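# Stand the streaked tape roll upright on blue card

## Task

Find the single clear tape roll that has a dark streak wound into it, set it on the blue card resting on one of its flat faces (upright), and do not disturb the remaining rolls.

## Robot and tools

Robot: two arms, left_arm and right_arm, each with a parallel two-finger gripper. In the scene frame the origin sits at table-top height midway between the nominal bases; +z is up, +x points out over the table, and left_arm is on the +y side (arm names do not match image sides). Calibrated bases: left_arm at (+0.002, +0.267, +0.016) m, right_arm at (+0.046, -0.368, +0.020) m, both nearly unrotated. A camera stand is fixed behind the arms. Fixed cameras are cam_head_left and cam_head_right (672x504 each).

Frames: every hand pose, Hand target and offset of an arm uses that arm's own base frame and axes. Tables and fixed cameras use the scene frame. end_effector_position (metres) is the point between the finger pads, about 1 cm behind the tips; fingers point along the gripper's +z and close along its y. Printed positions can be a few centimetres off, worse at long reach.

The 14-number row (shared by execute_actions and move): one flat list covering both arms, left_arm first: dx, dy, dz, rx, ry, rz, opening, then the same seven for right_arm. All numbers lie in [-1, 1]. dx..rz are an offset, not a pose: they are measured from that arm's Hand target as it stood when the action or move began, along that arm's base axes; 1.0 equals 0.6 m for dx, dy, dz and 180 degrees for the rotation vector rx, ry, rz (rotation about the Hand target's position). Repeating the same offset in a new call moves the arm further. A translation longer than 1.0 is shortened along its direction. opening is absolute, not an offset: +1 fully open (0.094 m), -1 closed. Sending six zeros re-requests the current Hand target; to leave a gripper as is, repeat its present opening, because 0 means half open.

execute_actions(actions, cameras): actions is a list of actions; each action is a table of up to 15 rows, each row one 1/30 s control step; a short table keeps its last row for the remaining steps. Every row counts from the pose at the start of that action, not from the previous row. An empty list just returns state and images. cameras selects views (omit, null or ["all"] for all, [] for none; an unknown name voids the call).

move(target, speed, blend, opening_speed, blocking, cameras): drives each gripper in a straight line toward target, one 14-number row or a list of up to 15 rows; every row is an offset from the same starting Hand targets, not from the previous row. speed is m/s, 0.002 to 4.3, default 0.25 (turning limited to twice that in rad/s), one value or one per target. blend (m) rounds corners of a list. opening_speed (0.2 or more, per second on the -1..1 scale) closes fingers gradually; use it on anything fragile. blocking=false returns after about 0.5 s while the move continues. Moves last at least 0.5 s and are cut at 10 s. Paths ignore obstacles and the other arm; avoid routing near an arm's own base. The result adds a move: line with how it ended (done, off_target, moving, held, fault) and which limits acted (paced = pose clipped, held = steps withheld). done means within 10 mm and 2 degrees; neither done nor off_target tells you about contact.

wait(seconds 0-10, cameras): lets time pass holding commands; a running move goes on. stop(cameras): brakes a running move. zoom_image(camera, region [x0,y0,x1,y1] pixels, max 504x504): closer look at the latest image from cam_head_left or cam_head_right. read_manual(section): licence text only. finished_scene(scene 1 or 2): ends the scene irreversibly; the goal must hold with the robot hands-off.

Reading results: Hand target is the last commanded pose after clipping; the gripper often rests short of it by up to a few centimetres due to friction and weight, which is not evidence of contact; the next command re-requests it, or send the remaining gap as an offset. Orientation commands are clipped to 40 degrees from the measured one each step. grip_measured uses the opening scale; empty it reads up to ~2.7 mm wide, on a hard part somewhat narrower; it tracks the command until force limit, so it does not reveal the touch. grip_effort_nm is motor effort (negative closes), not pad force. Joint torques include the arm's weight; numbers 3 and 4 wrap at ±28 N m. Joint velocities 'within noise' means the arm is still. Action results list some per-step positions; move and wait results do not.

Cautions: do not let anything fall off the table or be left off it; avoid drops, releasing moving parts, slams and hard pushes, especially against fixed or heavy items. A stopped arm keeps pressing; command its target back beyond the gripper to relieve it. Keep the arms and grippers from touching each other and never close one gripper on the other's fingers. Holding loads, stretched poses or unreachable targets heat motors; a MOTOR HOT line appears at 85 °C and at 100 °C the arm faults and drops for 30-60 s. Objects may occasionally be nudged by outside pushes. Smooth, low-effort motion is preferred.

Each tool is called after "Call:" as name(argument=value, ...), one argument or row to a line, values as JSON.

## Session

Call:
execute_actions(
  actions=[],
)

Call:
zoom_image(
  camera="cam_head_left",
  region=[170, 160, 340, 330],
)

Call:
zoom_image(
  camera="cam_head_right",
  region=[170, 160, 340, 330],
)

Call:
zoom_image(
  camera="cam_head_left",
  region=[330, 160, 500, 330],
)

Call:
zoom_image(
  camera="cam_head_right",
  region=[330, 160, 500, 330],
)

Scene clock: 0.00 s.
left_arm: end_effector_position=(+0.0615, -0.3313, +0.1498) grip_measured=+1.000 grip_effort_nm=n/a end_effector_quat_wxyz=(+0.099, -0.178, +0.974, +0.104) | right_arm: end_effector_position=(+0.4679, -0.1245, +0.3705) grip_measured=+1.000 grip_effort_nm=n/a end_effector_quat_wxyz=(+0.475, -0.234, +0.820, -0.215)
Joint positions: left_arm=[-1.478 1.416 1.078 -1.461 -0.178 -1.859 0.094] | right_arm=[-0.312 1.024 1.01 -0.464 -0.147 -0.778 0.094]
Joint velocities: within noise
Joint torques (N m): no reading
Heat: left arm: hottest wrist pitch 32 °C; right arm: hottest waist 37 °C.
Hand target: left_arm +0.0620, -0.3373, +0.1526; +0.098, -0.178, +0.974, +0.100 | right_arm +0.4713, -0.1256, +0.3897; +0.488, -0.233, +0.811, -0.223
Tool commands: left_gripper/opening=+1.0 right_gripper/opening=+1.0

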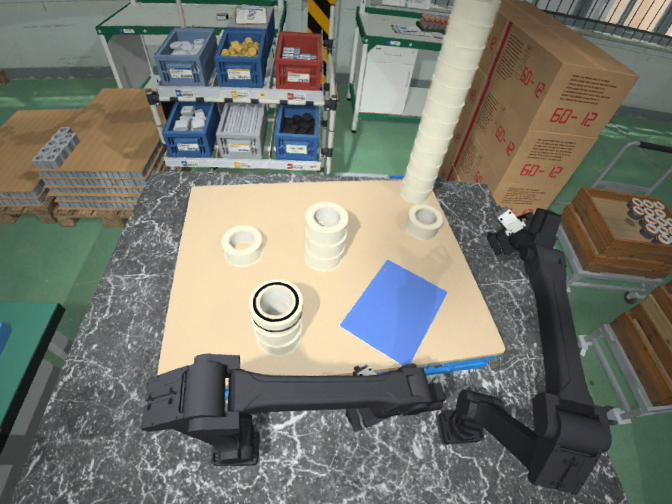

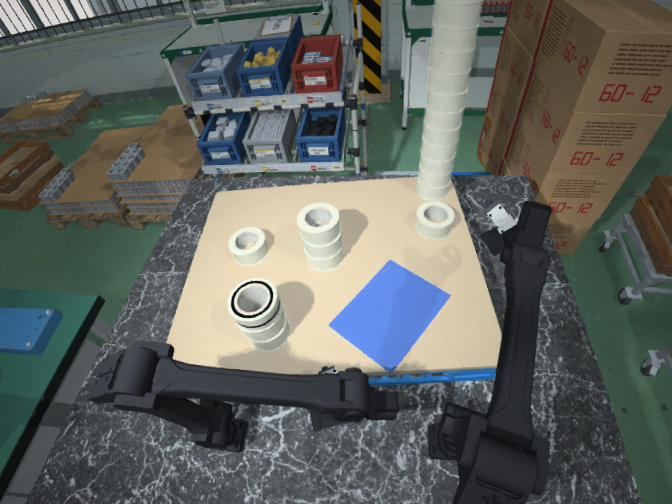

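Scaled by 2.965.

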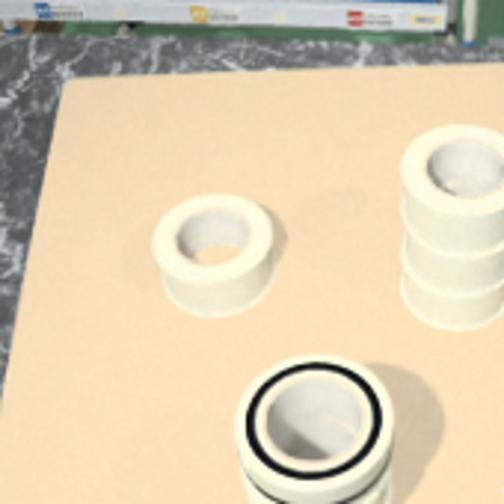

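Scaled by 2.965.

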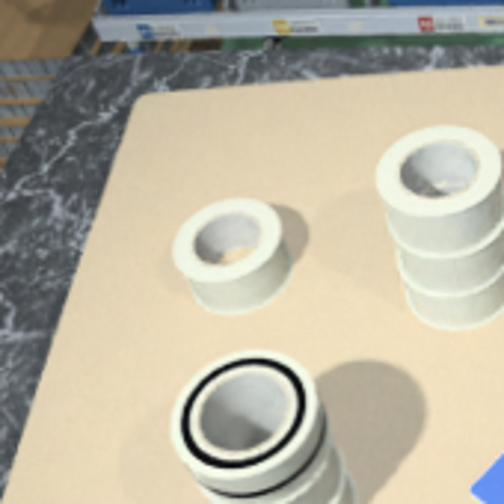

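Scaled by 2.965.

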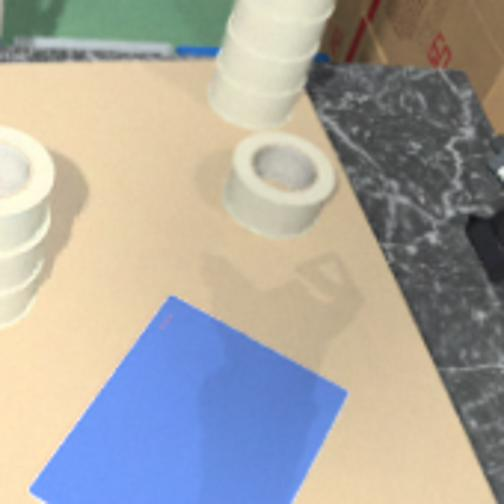

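Scaled by 2.965.

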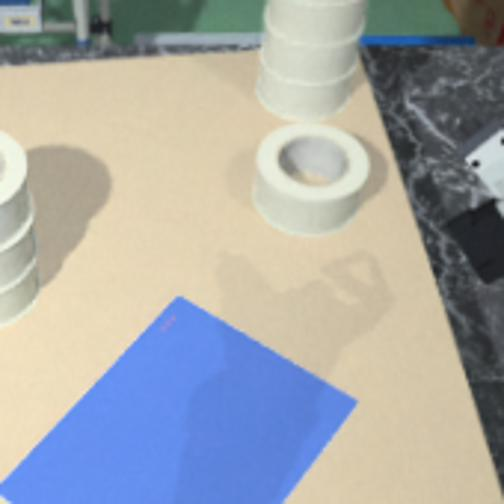

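Call:
zoom_image(
  camera="cam_head_left",
  region=[210, 250, 350, 390],
)

Call:
zoom_image(
  camera="cam_head_right",
  region=[200, 250, 340, 390],
)

Scaled by 3.600.

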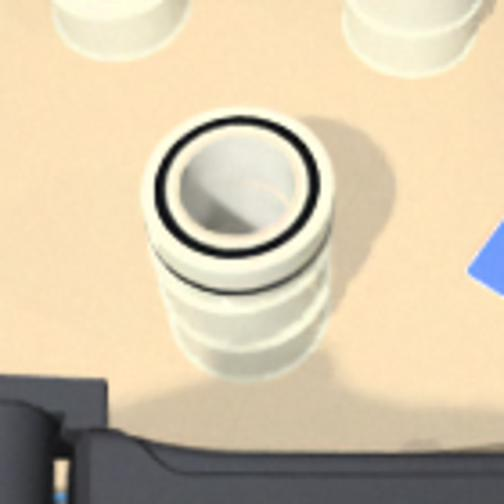

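Scaled by 3.600.

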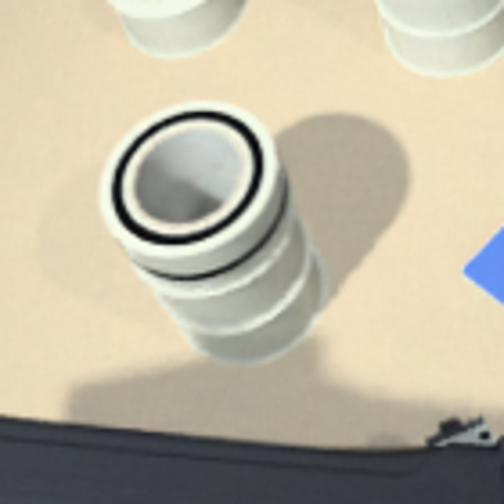

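Call:
move(
  target=[
    [0,0,0.445,-0.04,0.025,-0.05,1,0,0,0,0,0,0,1],
    [0.23,0.012,0.445,-0.079,0.051,-0.108,1,0,0,0,0,0,0,1],
    [0.383,0.291,0.412,-0.079,0.051,-0.108,0.5,0,0,0,0,0,0,1],
  ],
  speed=0.2,
  blend=0.03,
)

Call:
zoom_image(
  camera="cam_head_left",
  region=[210, 230, 350, 370],
)

Call:
zoom_image(
  camera="cam_head_right",
  region=[200, 230, 340, 370],
)

Scene clock: 7.53 s.
left_arm: end_effector_position=(+0.2938, -0.1661, +0.4032) grip_measured=+0.503 grip_effort_nm=-0.149 end_effector_quat_wxyz=(+0.103, -0.019, +0.991, -0.078) | right_arm: end_effector_position=(+0.4679, -0.1245, +0.3705) grip_measured=+1.000 grip_effort_nm=0.012 end_effector_quat_wxyz=(+0.475, -0.234, +0.820, -0.215)
Joint positions: left_arm=[-0.496 1.124 1.504 -1.693 0.034 -0.539 0.071] | right_arm=[-0.312 1.024 1.01 -0.464 -0.147 -0.778 0.094]
Joint velocities: within noise
Joint torques (N m): left_arm=[0.32 -6.71 8.43 0.98 0.02 0.15] | right_arm=[0.32 -6.89 13.37 1.69 -0.15 -0.01]
Heat: left arm: hottest elbow 32 °C; right arm: hottest waist 37 °C.
Hand target: left_arm +0.2917, -0.1626, +0.3998; +0.013, -0.014, +0.999, -0.025 | right_arm +0.4713, -0.1256, +0.3897; +0.488, -0.233, +0.811, -0.223
Off the commanded pose: left_arm 0.005 m, 12 deg | right_arm 0.020 m, 2 deg.
joint sent to its limit (left arm) — joint 4 (wrist pitch), lower limit. The joint targets are off in orientation, not in position.
move: off_target (left_arm, right_arm); target 3's new opening was sent with left_arm's hand 0.005 m and 12 deg from that target

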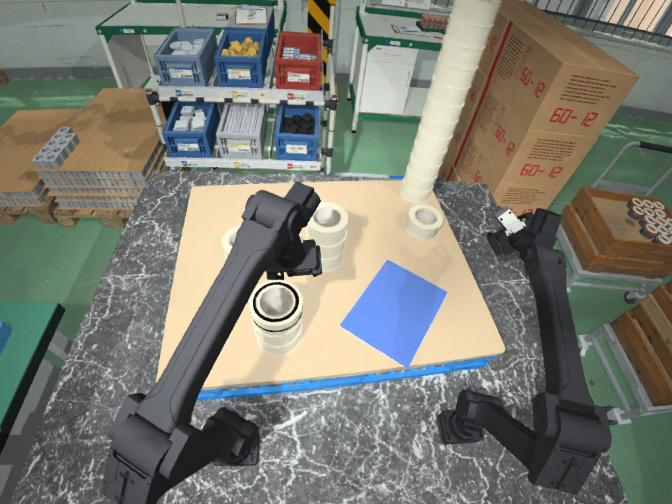

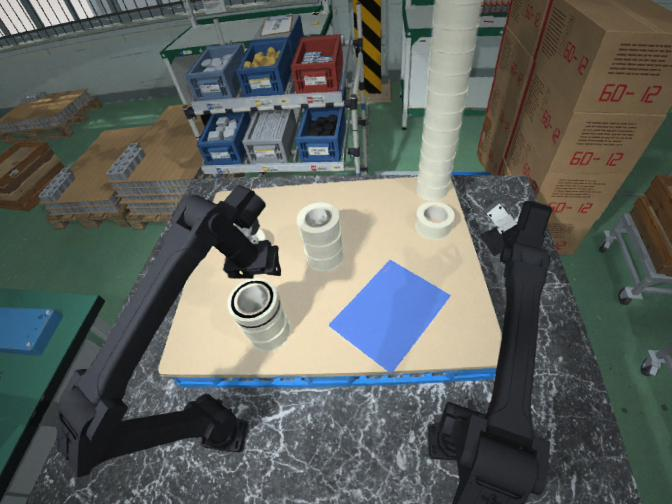

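Scaled by 3.600.

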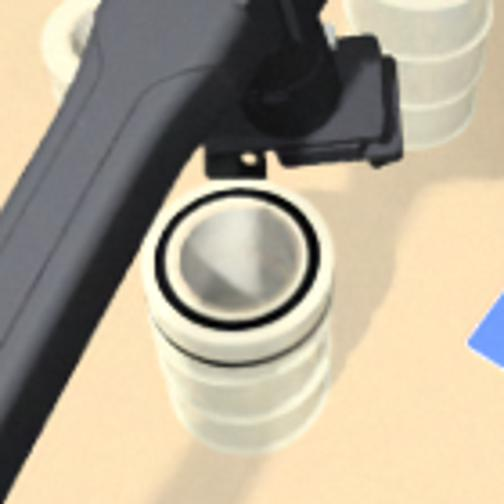

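Scaled by 3.600.

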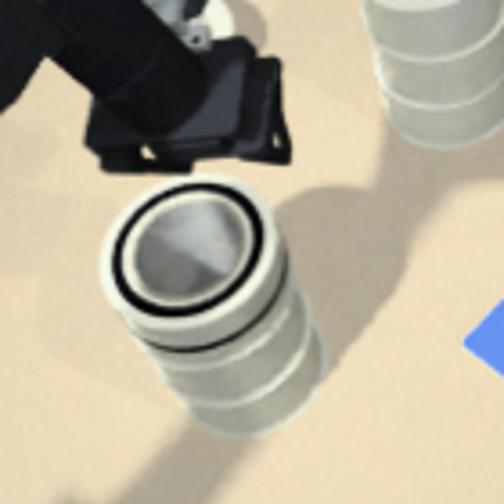

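Call:
move(
  target=[-0.01,0,-0.11,0.016,0.008,0,0.5,0,0,0,0,0,0,1],
  speed=0.1,
)

Call:
zoom_image(
  camera="cam_head_left",
  region=[230, 250, 330, 350],
)

Call:
zoom_image(
  camera="cam_head_right",
  region=[210, 250, 310, 350],
)

Scene clock: 10.00 s.
left_arm: end_effector_position=(+0.2883, -0.1599, +0.3418) grip_measured=+0.503 grip_effort_nm=-0.144 end_effector_quat_wxyz=(+0.043, -0.017, +0.999, -0.024) | right_arm: end_effector_position=(+0.4679, -0.1245, +0.3705) grip_measured=+1.000 grip_effort_nm=0.012 end_effector_quat_wxyz=(+0.475, -0.234, +0.820, -0.215)
Joint positions: left_arm=[-0.505 1.159 1.381 -1.693 0 -0.539 0.071] | right_arm=[-0.312 1.024 1.01 -0.464 -0.147 -0.778 0.094]
Joint velocities: within noise
Joint torques (N m): left_arm=[-0.91 -7.06 8.58 0.65 -0.04 -0.02] | right_arm=[0.5 -7 13.38 1.72 -0.15 -0.01]
Heat: left arm: hottest elbow 32 °C; right arm: hottest waist 37 °C.
Hand target: left_arm +0.2858, -0.1626, +0.3338; +0.001, -0.014, +1.000, +0.000 | right_arm +0.4713, -0.1256, +0.3897; +0.488, -0.233, +0.811, -0.223
Off the commanded pose: left_arm 0.009 m, 6 deg | right_arm 0.020 m, 2 deg.
joint sent to its limit (left arm) — joint 4 (wrist pitch), lower limit. The joint targets are off in orientation, not in position.
move: off_target (left_arm, right_arm)

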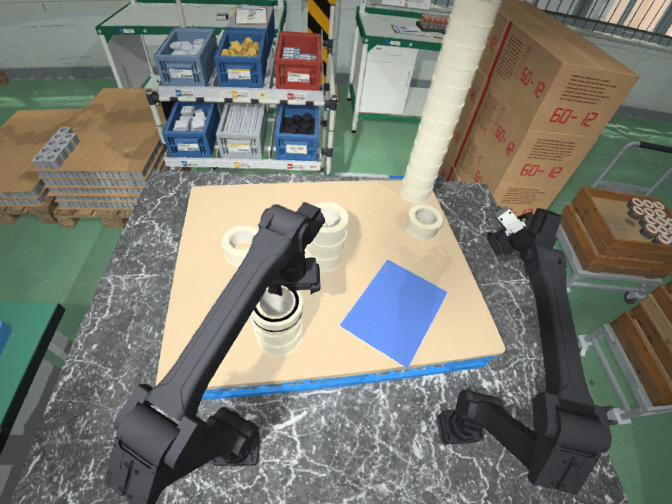

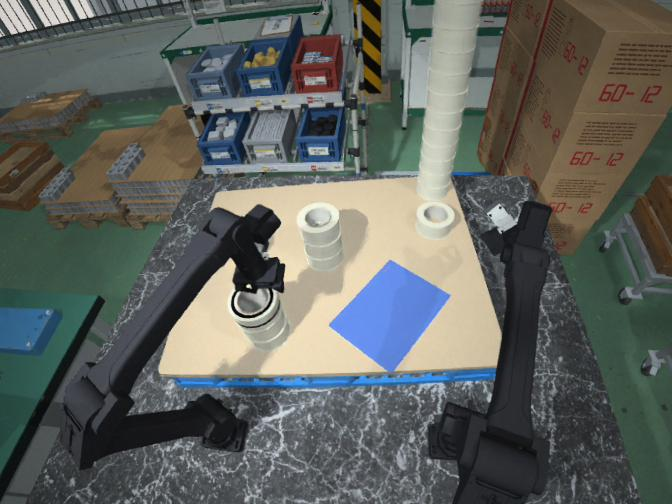

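Scaled by 5.040.

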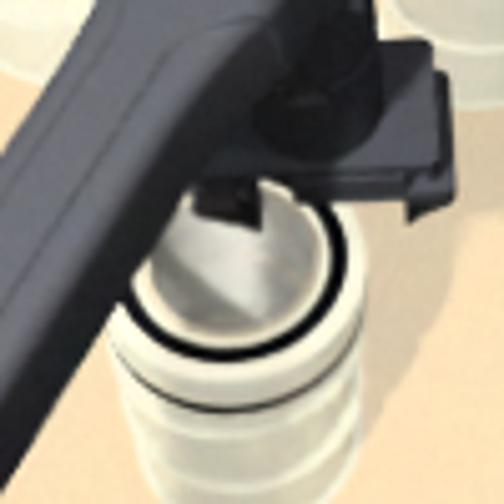

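Scaled by 5.040.

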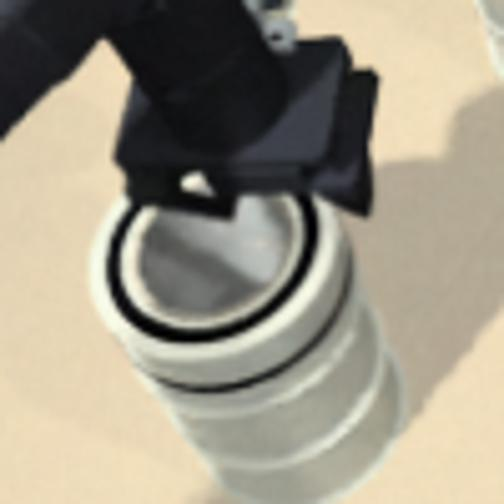

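Call:
move(
  target=[
    [-0.02,-0.008,0,0,0,0,0.5,0,0,0,0,0,0,1],
    [-0.02,-0.008,-0.06,0,0,0,0.5,0,0,0,0,0,0,1],
  ],
  speed=0.05,
)

Call:
zoom_image(
  camera="cam_head_left",
  region=[230, 250, 330, 350],
)

Call:
zoom_image(
  camera="cam_head_right",
  region=[210, 250, 310, 350],
)

Scene clock: 12.40 s.
left_arm: end_effector_position=(+0.2734, -0.1630, +0.3064) grip_measured=+0.503 grip_effort_nm=-0.149 end_effector_quat_wxyz=(+0.008, -0.014, +1.000, -0.004) | right_arm: end_effector_position=(+0.4679, -0.1245, +0.3705) grip_measured=+1.000 grip_effort_nm=0.012 end_effector_quat_wxyz=(+0.475, -0.234, +0.820, -0.215)
Joint positions: left_arm=[-0.537 1.166 1.294 -1.682 -0.001 -0.564 0.071] | right_arm=[-0.312 1.024 1.01 -0.464 -0.147 -0.778 0.094]
Joint velocities: within noise
Joint torques (N m): left_arm=[-1.03 -6.65 8.44 1.11 0.04 -0.1] | right_arm=[0.38 -6.95 13.37 1.7 -0.15 -0.01]
Heat: left arm: hottest elbow 32 °C; right arm: hottest waist 37 °C.
Hand target: left_arm +0.2738, -0.1675, +0.2978; +0.001, -0.014, +1.000, +0.000 | right_arm +0.4713, -0.1256, +0.3897; +0.488, -0.233, +0.811, -0.223
Off the commanded pose: left_arm 0.010 m, 1 deg | right_arm 0.020 m, 2 deg.
move: off_target (right_arm)

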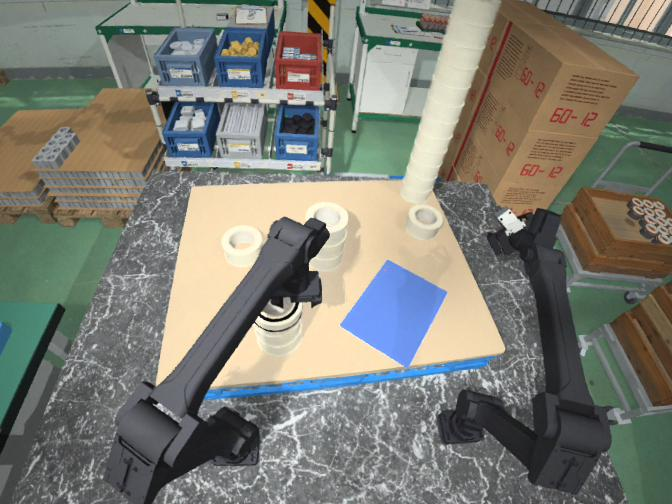

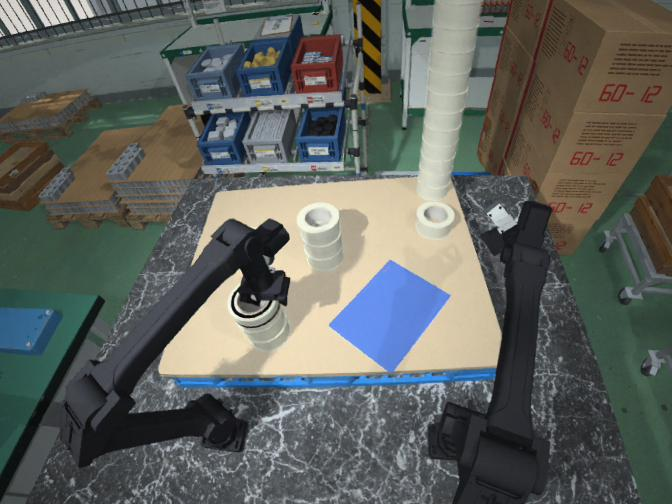

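Scaled by 5.040.

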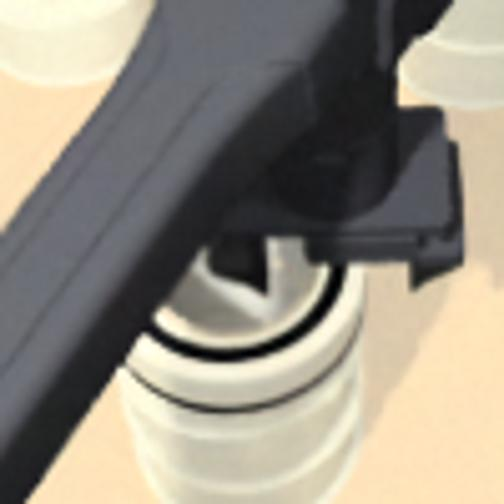

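Scaled by 5.040.

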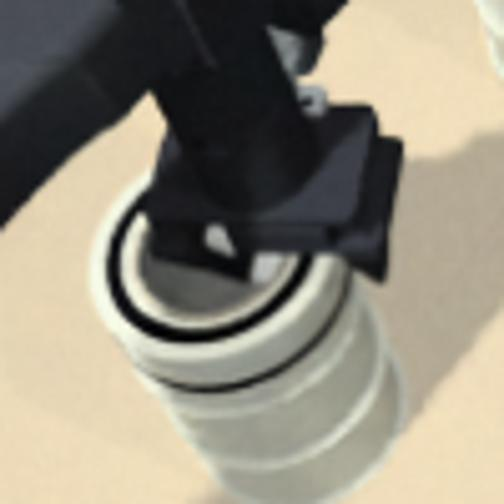

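Call:
move(
  target=[
    [0.008,-0.003,-0.042,0,0,0,0.5,0,0,0,0,0,0,1],
    [0.008,-0.003,-0.042,0,0,0,-0.7,0,0,0,0,0,0,1],
  ],
  speed=0.05,
  opening_speed=0.4,
)

Call:
zoom_image(
  camera="cam_head_left",
  region=[230, 250, 330, 350],
)

Call:
zoom_image(
  camera="cam_head_right",
  region=[210, 250, 310, 350],
)

Scene clock: 17.00 s.
left_arm: end_effector_position=(+0.2788, -0.1663, +0.2811) grip_measured=-0.403 grip_effort_nm=-1.043 end_effector_quat_wxyz=(+0.009, -0.014, +1.000, -0.005) | right_arm: end_effector_position=(+0.4679, -0.1245, +0.3705) grip_measured=+1.000 grip_effort_nm=0.017 end_effector_quat_wxyz=(+0.475, -0.234, +0.820, -0.215)
Joint positions: left_arm=[-0.537 1.174 1.234 -1.61 -0.001 -0.566 0.028] | right_arm=[-0.312 1.024 1.01 -0.464 -0.147 -0.778 0.094]
Joint velocities: within noise
Joint torques (N m): left_arm=[-0.85 -6.71 8.58 1.05 0 -0.05] | right_arm=[0.38 -6.95 13.35 1.72 -0.15 -0.01]
Heat: left arm: hottest elbow 32 °C; right arm: hottest waist 37 °C.
Hand target: left_arm +0.2786, -0.1693, +0.2726; +0.001, -0.014, +1.000, +0.000 | right_arm +0.4713, -0.1256, +0.3897; +0.488, -0.233, +0.811, -0.223
Off the commanded pose: left_arm 0.009 m, 1 deg | right_arm 0.020 m, 2 deg.
move: off_target (right_arm)

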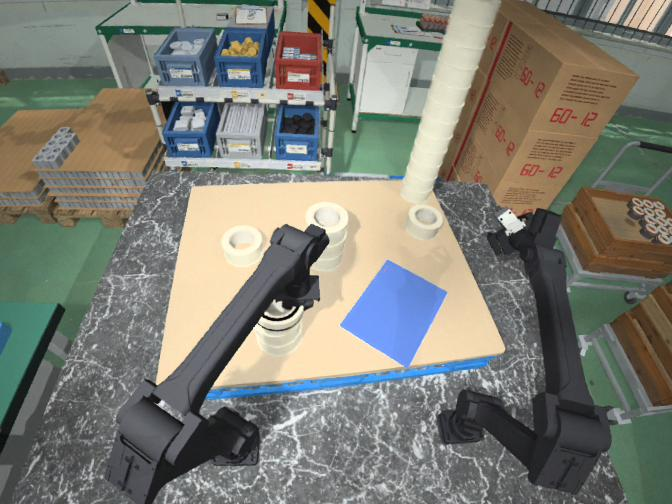

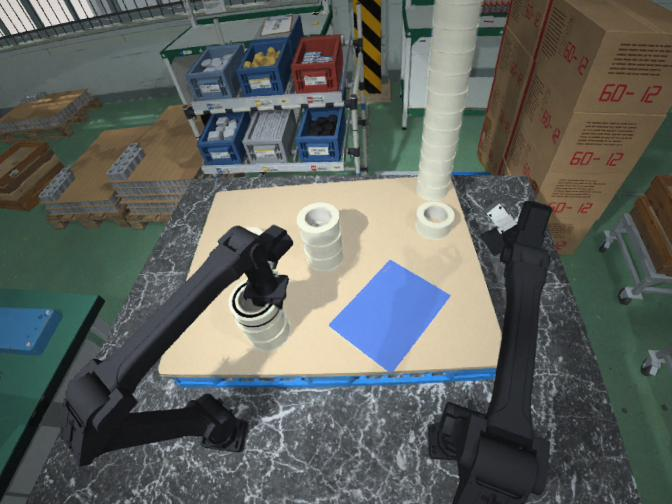

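Scaled by 5.040.

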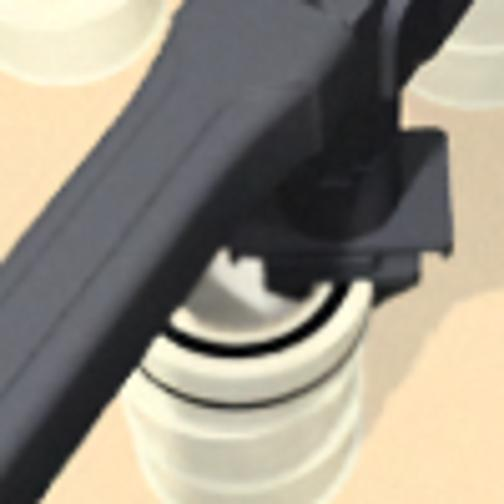

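Scaled by 5.040.

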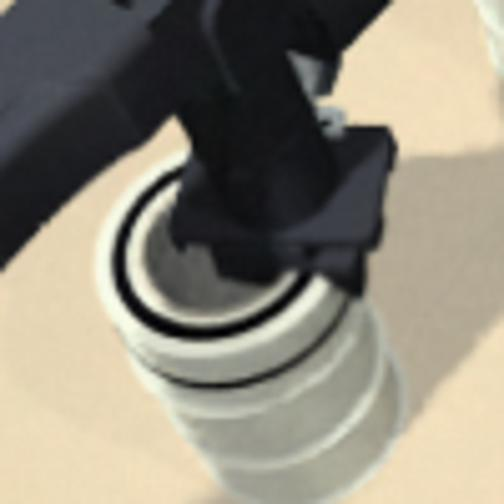

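Call:
move(
  target=[
    [0,0,0.16,0,0,0,-0.7,0,0,0,0,0,0,1],
    [0.065,-0.565,0.08,0,0,-0.16,-0.7,0,0,0,0,0,0,1],
  ],
  speed=0.12,
  blend=0.02,
)

Call:
zoom_image(
  camera="cam_head_left",
  region=[320, 240, 480, 380],
)

Call:
zoom_image(
  camera="cam_head_right",
  region=[320, 240, 480, 380],
)

Scene clock: 22.03 s.
left_arm: end_effector_position=(+0.3146, -0.4970, +0.2883) grip_measured=-0.405 grip_effort_nm=-1.043 end_effector_quat_wxyz=(+0.016, +0.225, +0.974, -0.017) | right_arm: end_effector_position=(+0.4679, -0.1245, +0.3705) grip_measured=+1.000 grip_effort_nm=0.017 end_effector_quat_wxyz=(+0.475, -0.234, +0.820, -0.215)
Joint positions: left_arm=[-1.005 1.875 2.044 -1.693 0.002 -0.55 0.028] | right_arm=[-0.312 1.024 1.01 -0.464 -0.147 -0.778 0.094]
Joint velocities: within noise
Joint torques (N m): left_arm=[-0.32 -19.08 15.68 0.47 -0.07 0.15] | right_arm=[0.44 -7 13.37 1.7 -0.15 0]
Heat: left arm: hottest elbow 34 °C; right arm: hottest elbow 39 °C.
Hand target: left_arm +0.3176, -0.5082, +0.3206; +0.001, +0.235, +0.972, +0.000 | right_arm +0.4713, -0.1256, +0.3897; +0.488, -0.233, +0.811, -0.223
Off the commanded pose: left_arm 0.034 m, 3 deg | right_arm 0.020 m, 2 deg.
joint sent to its limit (left arm) — joint 4 (wrist pitch), lower limit. The joint targets are off in orientation, not in position.
move: off_target (left_arm, right_arm)

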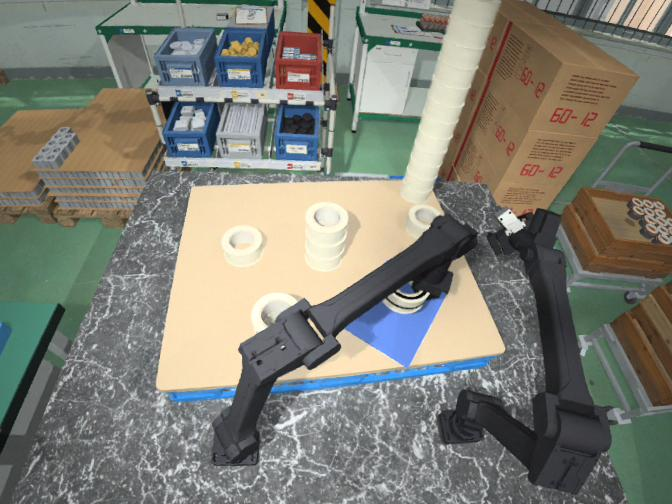

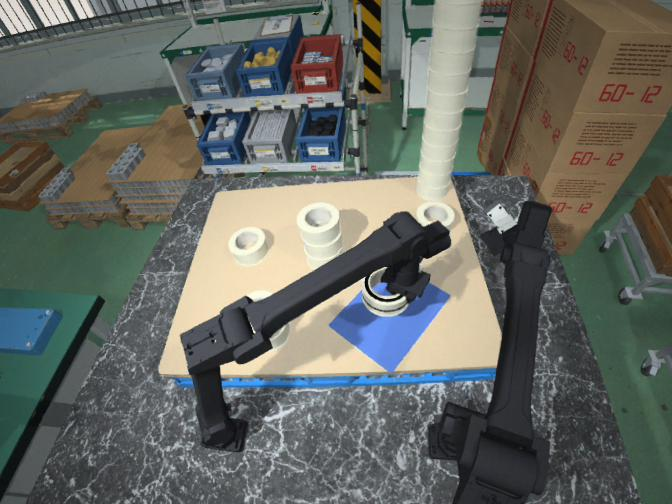

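Scaled by 3.150.

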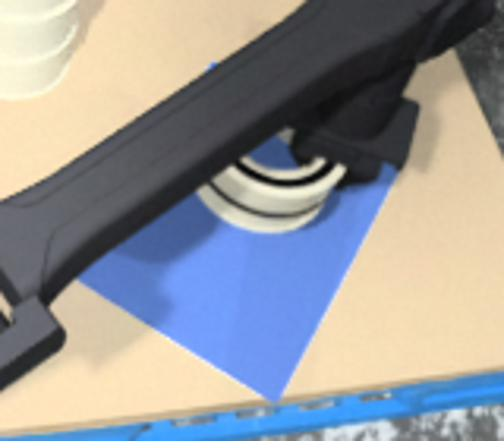

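Scaled by 3.150.

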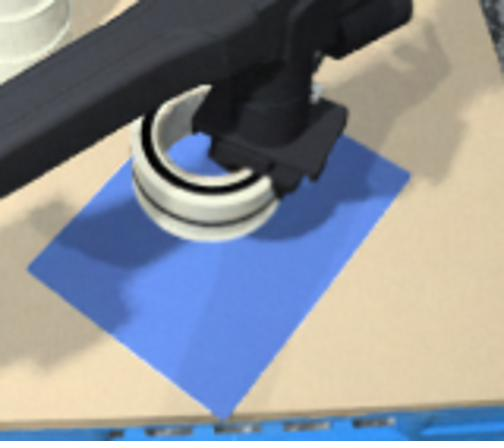

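Call:
move(
  target=[
    [0.08,0.042,-0.05,0,0,0,-0.7,0,0,0,0,0,0,1],
    [0.08,0.042,-0.2,0,0,0,-0.7,0,0,0,0,0,0,1],
  ],
  speed=0.1,
)

Call:
zoom_image(
  camera="cam_head_left",
  region=[320, 240, 480, 380],
)

Call:
zoom_image(
  camera="cam_head_right",
  region=[320, 240, 480, 380],
)

Scene clock: 24.67 s.
left_arm: end_effector_position=(+0.3647, -0.4822, +0.1931) grip_measured=-0.405 grip_effort_nm=-1.043 end_effector_quat_wxyz=(-0.008, +0.229, +0.973, +0.004) | right_arm: end_effector_position=(+0.4679, -0.1245, +0.3705) grip_measured=+1.000 grip_effort_nm=0.017 end_effector_quat_wxyz=(+0.475, -0.234, +0.820, -0.215)
Joint positions: left_arm=[-0.922 1.956 1.918 -1.55 0.003 -0.459 0.028] | right_arm=[-0.312 1.024 1.01 -0.464 -0.147 -0.778 0.094]
Joint velocities: within noise
Joint torques (N m): left_arm=[0.21 -20.95 9.62 0.98 -0.12 0.12] | right_arm=[0.44 -6.95 13.38 1.7 -0.15 -0.01]
Heat: left arm: hottest elbow 34 °C; right arm: hottest elbow 39 °C.
Hand target: left_arm +0.3655, -0.4830, +0.2006; +0.001, +0.235, +0.972, +0.000 | right_arm +0.4713, -0.1256, +0.3897; +0.488, -0.233, +0.811, -0.223
Off the commanded pose: left_arm 0.008 m, 1 deg | right_arm 0.020 m, 2 deg.
move: off_target (right_arm)

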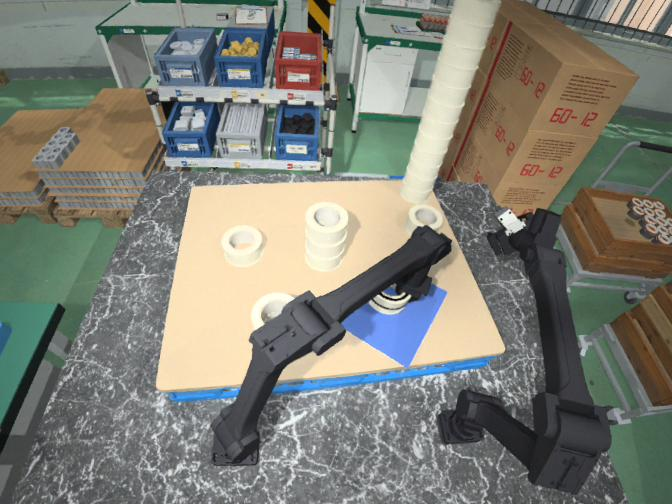

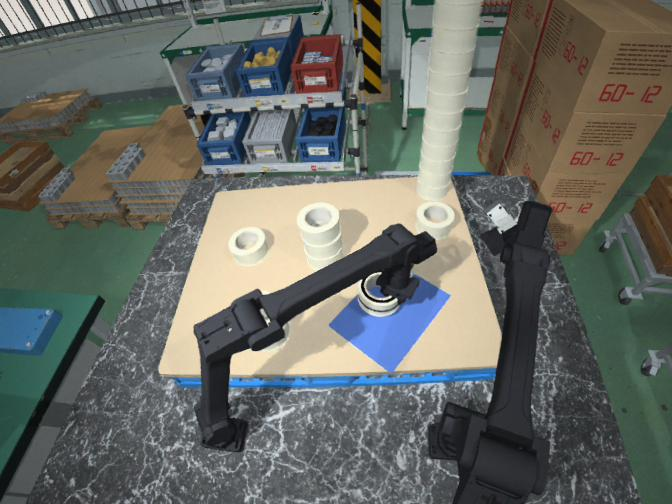

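Scaled by 3.150.

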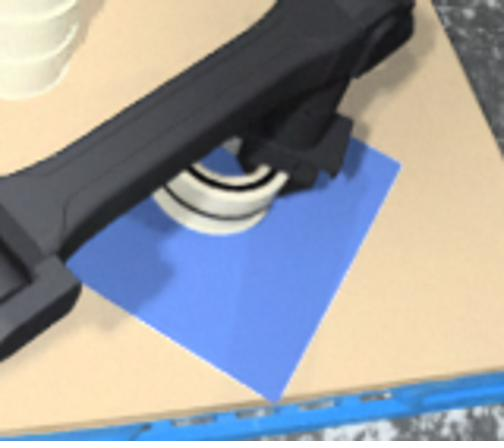

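Scaled by 3.150.

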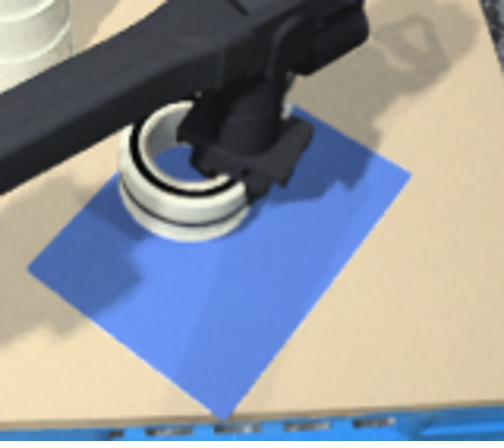

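Call:
move(
  target=[-0.03,-0.032,-0.02,0,0,0,-0.7,0,0,0,0,0,0,1],
  speed=0.06,
  cameras=[],
)

Call:
move(
  target=[0,0,-0.02,0,0,0,-0.7,0,0,0,0,0,0,1],
  speed=0.03,
  cameras=[],
)

Call:
move(
  target=[0,0,-0.013,0,0,0,-0.7,0,0,0,0,0,0,1],
  speed=0.03,
)

Call:
zoom_image(
  camera="cam_head_right",
  region=[320, 240, 480, 380],
)

Scene clock: 26.10 s.
left_arm: end_effector_position=(+0.3474, -0.4998, +0.1865) grip_measured=-0.405 grip_effort_nm=-1.048 end_effector_quat_wxyz=(-0.004, +0.240, +0.971, +0.002) | right_arm: end_effector_position=(+0.4679, -0.1245, +0.3705) grip_measured=+1.000 grip_effort_nm=0.017 end_effector_quat_wxyz=(+0.475, -0.234, +0.820, -0.215)
Joint positions: left_arm=[-0.962 1.963 1.91 -1.527 0.003 -0.477 0.028] | right_arm=[-0.312 1.024 1.01 -0.464 -0.147 -0.778 0.094]
Joint velocities: within noise
Joint torques (N m): left_arm=[0.62 -20.13 9.72 0.99 -0.11 -0.11] | right_arm=[0.5 -6.95 13.39 1.7 -0.15 -0.01]
Heat: left arm: hottest elbow 34 °C; right arm: hottest elbow 40 °C.
Hand target: left_arm +0.3475, -0.5023, +0.1885; +0.001, +0.235, +0.972, +0.000 | right_arm +0.4713, -0.1256, +0.3897; +0.488, -0.233, +0.811, -0.223
Off the commanded pose: left_arm 0.003 m, 1 deg | right_arm 0.020 m, 2 deg.
move: off_target (right_arm)
No camera images: "cameras" was empty.

Scene clock: 27.00 s.
left_arm: end_effector_position=(+0.3474, -0.4999, +0.1744) grip_measured=-0.405 grip_effort_nm=-1.048 end_effector_quat_wxyz=(-0.004, +0.240, +0.971, +0.002) | right_arm: end_effector_position=(+0.4679, -0.1245, +0.3705) grip_measured=+1.000 grip_effort_nm=0.017 end_effector_quat_wxyz=(+0.475, -0.234, +0.820, -0.215)
Joint positions: left_arm=[-0.962 1.966 1.883 -1.497 0.003 -0.477 0.028] | right_arm=[-0.312 1.024 1.01 -0.464 -0.147 -0.778 0.094]
Joint velocities: within noise
Joint torques (N m): left_arm=[-0.21 -19.9 9.63 0.92 -0.11 -0.09] | right_arm=[0.38 -7 13.39 1.69 -0.15 0]
Heat: left arm: hottest elbow 34 °C; right arm: hottest elbow 40 °C.
Hand target: left_arm +0.3475, -0.5023, +0.1766; +0.001, +0.235, +0.972, +0.000 | right_arm +0.4713, -0.1256, +0.3897; +0.488, -0.233, +0.811, -0.223
Off the commanded pose: left_arm 0.003 m, 1 deg | right_arm 0.020 m, 2 deg.
move: off_target (right_arm)
No camera images: "cameras" was empty.

Scene clock: 27.83 s.
left_arm: end_effector_position=(+0.3476, -0.5002, +0.1687) grip_measured=-0.405 grip_effort_nm=-1.038 end_effector_quat_wxyz=(-0.003, +0.240, +0.971, +0.000) | right_arm: end_effector_position=(+0.4679, -0.1245, +0.3705) grip_measured=+1.000 grip_effort_nm=0.017 end_effector_quat_wxyz=(+0.475, -0.234, +0.820, -0.215)
Joint positions: left_arm=[-0.962 1.966 1.869 -1.479 0.003 -0.478 0.028] | right_arm=[-0.312 1.024 1.01 -0.464 -0.147 -0.778 0.094]
Joint velocities: within noise
Joint torques (N m): left_arm=[-0.21 -19.9 9.51 1.07 -0.12 -0.09] | right_arm=[0.38 -7 13.37 1.72 -0.15 -0.01]
Heat: left arm: hottest elbow 34 °C; right arm: hottest elbow 40 °C.
Hand target: left_arm +0.3475, -0.5023, +0.1689; +0.001, +0.235, +0.972, +0.000 | right_arm +0.4713, -0.1256, +0.3897; +0.488, -0.233, +0.811, -0.223
Off the commanded pose: left_arm 0.002 m, 1 deg | right_arm 0.020 m, 2 deg.
move: off_target (right_arm)

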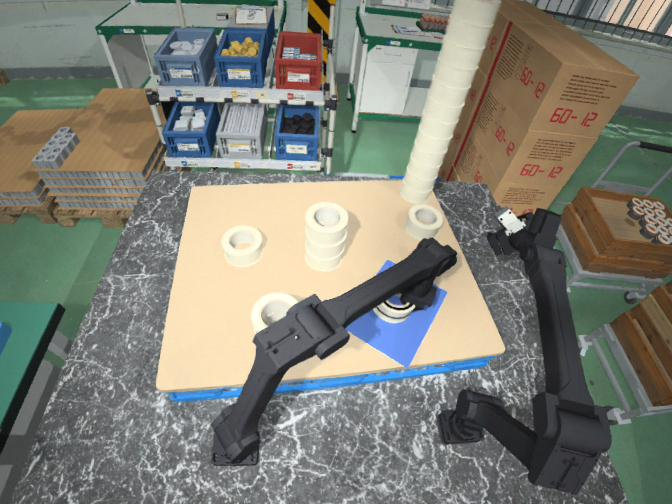

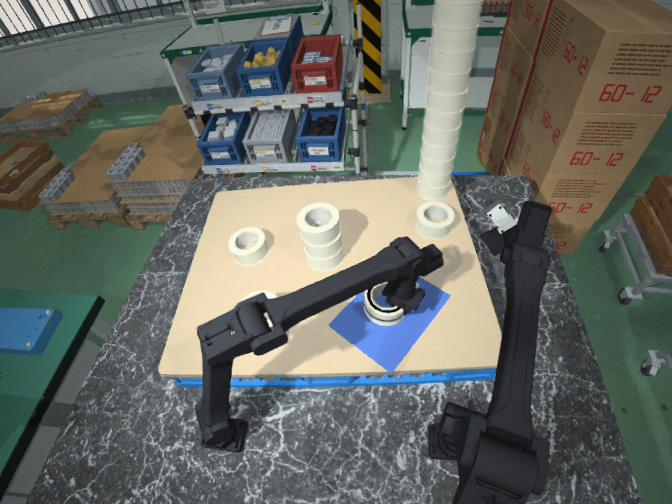

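Scaled by 3.150.

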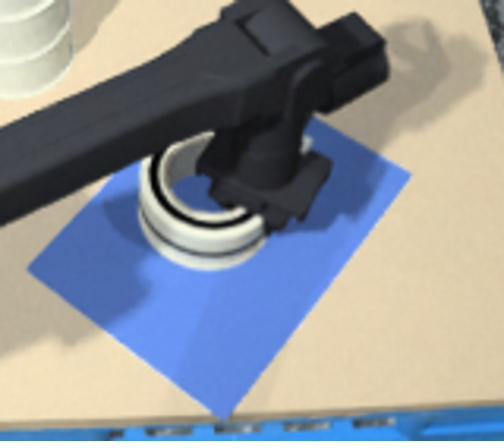

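Call:
move(
  target=[0,0,-0.012,0,0,0,-0.7,0,0,0,0,0,0,1],
  speed=0.03,
  cameras=[],
)

Call:
move(
  target=[0,0,-0.012,0,0,0,-0.7,0,0,0,0,0,0,1],
  speed=0.03,
  cameras=[],
)

Scene clock: 28.80 s.
left_arm: end_effector_position=(+0.3477, -0.5003, +0.1671) grip_measured=-0.405 grip_effort_nm=-1.048 end_effector_quat_wxyz=(-0.002, +0.239, +0.971, +0.000) | right_arm: end_effector_position=(+0.4679, -0.1245, +0.3705) grip_measured=+1.000 grip_effort_nm=0.017 end_effector_quat_wxyz=(+0.475, -0.234, +0.820, -0.215)
Joint positions: left_arm=[-0.962 1.966 1.864 -1.472 0.003 -0.479 0.028] | right_arm=[-0.312 1.024 1.01 -0.464 -0.147 -0.778 0.094]
Joint velocities: within noise
Joint torques (N m): left_arm=[-0.21 -19.14 8.46 1.43 -0.13 -0.1] | right_arm=[0.38 -7 13.37 1.68 -0.14 -0.01]
Heat: left arm: hottest elbow 34 °C; right arm: hottest elbow 40 °C.
Hand target: left_arm +0.3475, -0.5023, +0.1616; +0.001, +0.235, +0.972, +0.000 | right_arm +0.4713, -0.1256, +0.3897; +0.488, -0.233, +0.811, -0.223
Off the commanded pose: left_arm 0.006 m, 1 deg | right_arm 0.020 m, 2 deg.
move: off_target (right_arm)
No camera images: "cameras" was empty.

Scene clock: 29.60 s.
left_arm: end_effector_position=(+0.3475, -0.5001, +0.1665) grip_measured=-0.405 grip_effort_nm=-1.043 end_effector_quat_wxyz=(+0.001, +0.239, +0.971, -0.003) | right_arm: end_effector_position=(+0.4679, -0.1245, +0.3705) grip_measured=+1.000 grip_effort_nm=0.017 end_effector_quat_wxyz=(+0.475, -0.234, +0.820, -0.215)
Joint positions: left_arm=[-0.962 1.958 1.85 -1.457 0.003 -0.479 0.028] | right_arm=[-0.312 1.024 1.01 -0.464 -0.147 -0.778 0.094]
Joint velocities: within noise
Joint torques (N m): left_arm=[-0.03 -18.67 8.36 1.65 -0.12 -0.08] | right_arm=[0.5 -6.95 13.37 1.7 -0.15 -0.01]
Heat: left arm: hottest elbow 34 °C; right arm: hottest elbow 40 °C.
Hand target: left_arm +0.3475, -0.5023, +0.1544; +0.001, +0.235, +0.972, +0.000 | right_arm +0.4713, -0.1256, +0.3897; +0.488, -0.233, +0.811, -0.223
Off the commanded pose: left_arm 0.012 m, 1 deg | right_arm 0.020 m, 2 deg.
move: off_target (left_arm, right_arm)
No camera images: "cameras" was empty.

Seated. Release and rise.

Call:
move(
  target=[0,0,0,0,0,0,-0.05,0,0,0,0,0,0,1],
  opening_speed=0.3,
  cameras=[],
)

Call:
move(
  target=[0,0,0.14,0,0,0,-0.05,0,0,0,0,0,0,1],
  speed=0.06,
)

Call:
move(
  target=[0,0.4,0.35,0,0,0,0,0,0,0,0,0,0,1],
)

Call:
zoom_image(
  camera="cam_head_left",
  region=[320, 240, 480, 380],
)

Call:
zoom_image(
  camera="cam_head_right",
  region=[320, 240, 480, 380],
)

Scene clock: 32.33 s.
left_arm: end_effector_position=(+0.3496, -0.5019, +0.1666) grip_measured=-0.053 grip_effort_nm=0.120 end_effector_quat_wxyz=(+0.007, +0.238, +0.971, -0.006) | right_arm: end_effector_position=(+0.4679, -0.1245, +0.3705) grip_measured=+1.000 grip_effort_nm=0.017 end_effector_quat_wxyz=(+0.475, -0.234, +0.820, -0.215)
Joint positions: left_arm=[-0.962 1.958 1.85 -1.445 0 -0.481 0.044] | right_arm=[-0.312 1.024 1.01 -0.464 -0.147 -0.778 0.094]
Joint velocities: within noise
Joint torques (N m): left_arm=[-0.09 -18.9 8.35 1.13 0.01 -0.07] | right_arm=[0.44 -6.83 13.37 1.68 -0.15 -0.01]
Heat: left arm: hottest elbow 34 °C; right arm: hottest elbow 41 °C.
Hand target: left_arm +0.3475, -0.5023, +0.1545; +0.001, +0.235, +0.972, +0.000 | right_arm +0.4713, -0.1256, +0.3897; +0.488, -0.233, +0.811, -0.223
Off the commanded pose: left_arm 0.012 m, 1 deg | right_arm 0.020 m, 2 deg.
move: off_target (left_arm, right_arm)
No camera images: "cameras" was empty.

Scene clock: 34.33 s.
left_arm: end_effector_position=(+0.3433, -0.4930, +0.2221) grip_measured=-0.053 grip_effort_nm=0.120 end_effector_quat_wxyz=(-0.013, +0.238, +0.971, +0.011) | right_arm: end_effector_position=(+0.4679, -0.1245, +0.3705) grip_measured=+1.000 grip_effort_nm=0.017 end_effector_quat_wxyz=(+0.475, -0.234, +0.820, -0.215)
Joint positions: left_arm=[-0.962 1.958 1.995 -1.643 0 -0.481 0.045] | right_arm=[-0.312 1.024 1.01 -0.464 -0.147 -0.778 0.094]
Joint velocities: within noise
Joint torques (N m): left_arm=[-0.15 -19.55 13.55 0.43 0.03 -0.07] | right_arm=[0.38 -6.95 13.37 1.7 -0.15 -0.01]
Heat: left arm: hottest elbow 34 °C; right arm: hottest elbow 41 °C.
Hand target: left_arm +0.3475, -0.5022, +0.2385; +0.001, +0.235, +0.972, +0.000 | right_arm +0.4713, -0.1256, +0.3897; +0.488, -0.233, +0.811, -0.223
Off the commanded pose: left_arm 0.019 m, 2 deg | right_arm 0.020 m, 2 deg.
move: off_target (left_arm, right_arm)

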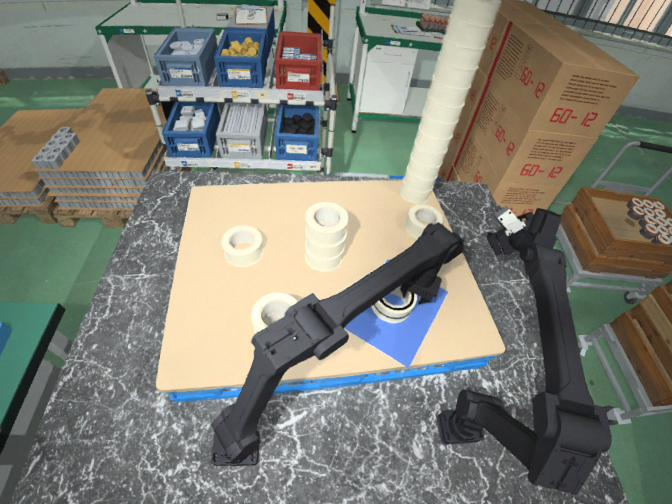

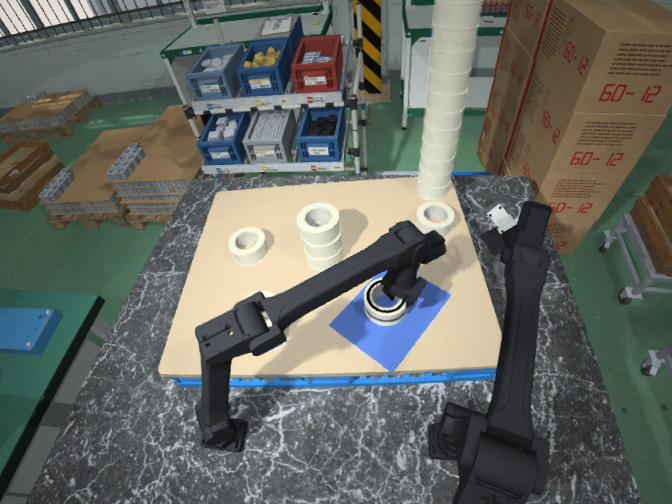

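Scene clock: 36.57 s.
left_arm: end_effector_position=(+0.3439, -0.2619, +0.4599) grip_measured=-0.002 grip_effort_nm=0.120 end_effector_quat_wxyz=(+0.163, +0.226, +0.957, -0.075) | right_arm: end_effector_position=(+0.4679, -0.1245, +0.3705) grip_measured=+1.000 grip_effort_nm=0.017 end_effector_quat_wxyz=(+0.475, -0.234, +0.820, -0.215)
Joint positions: left_arm=[-0.648 1.353 1.835 -1.693 0.005 -0.185 0.047] | right_arm=[-0.312 1.024 1.01 -0.464 -0.147 -0.778 0.094]
Joint velocities: within noise
Joint torques (N m): left_arm=[0.26 -8.88 8.18 1.13 -0.01 0.17] | right_arm=[0.38 -7 13.37 1.7 -0.15 -0.01]
Heat: left arm: hottest elbow 34 °C; right arm: hottest elbow 42 °C.
Hand target: left_arm +0.3476, -0.2622, +0.4484; +0.001, +0.235, +0.972, +0.000 | right_arm +0.4713, -0.1256, +0.3897; +0.488, -0.233, +0.811, -0.223
Off the commanded pose: left_arm 0.012 m, 21 deg | right_arm 0.020 m, 2 deg.
joint sent to its limit (left arm) — joint 4 (wrist pitch), lower limit. The joint targets are off in orientation, not in position.
move: off_target (left_arm, right_arm)

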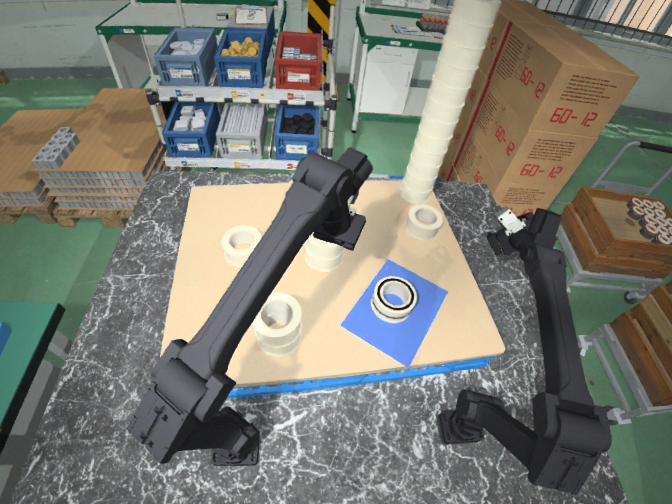

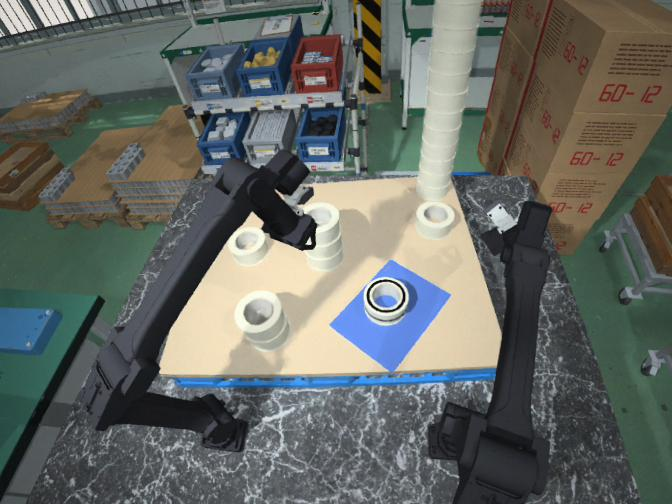

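Scaled by 3.150.

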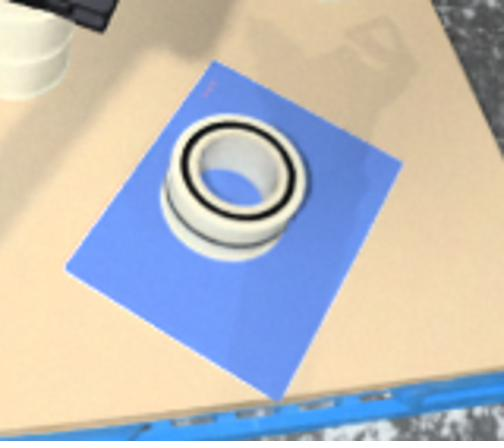

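Scaled by 3.150.

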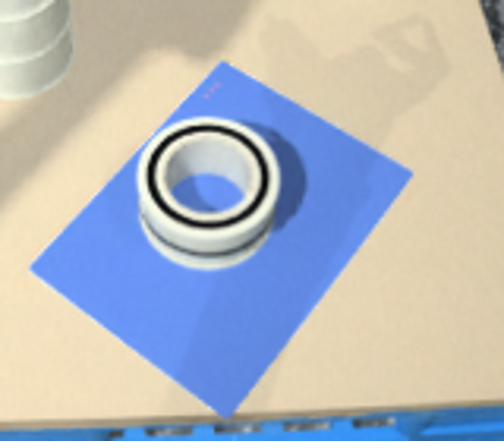

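Call:
finished_scene(
  scene=2,
)

The scene is finished: the task was done.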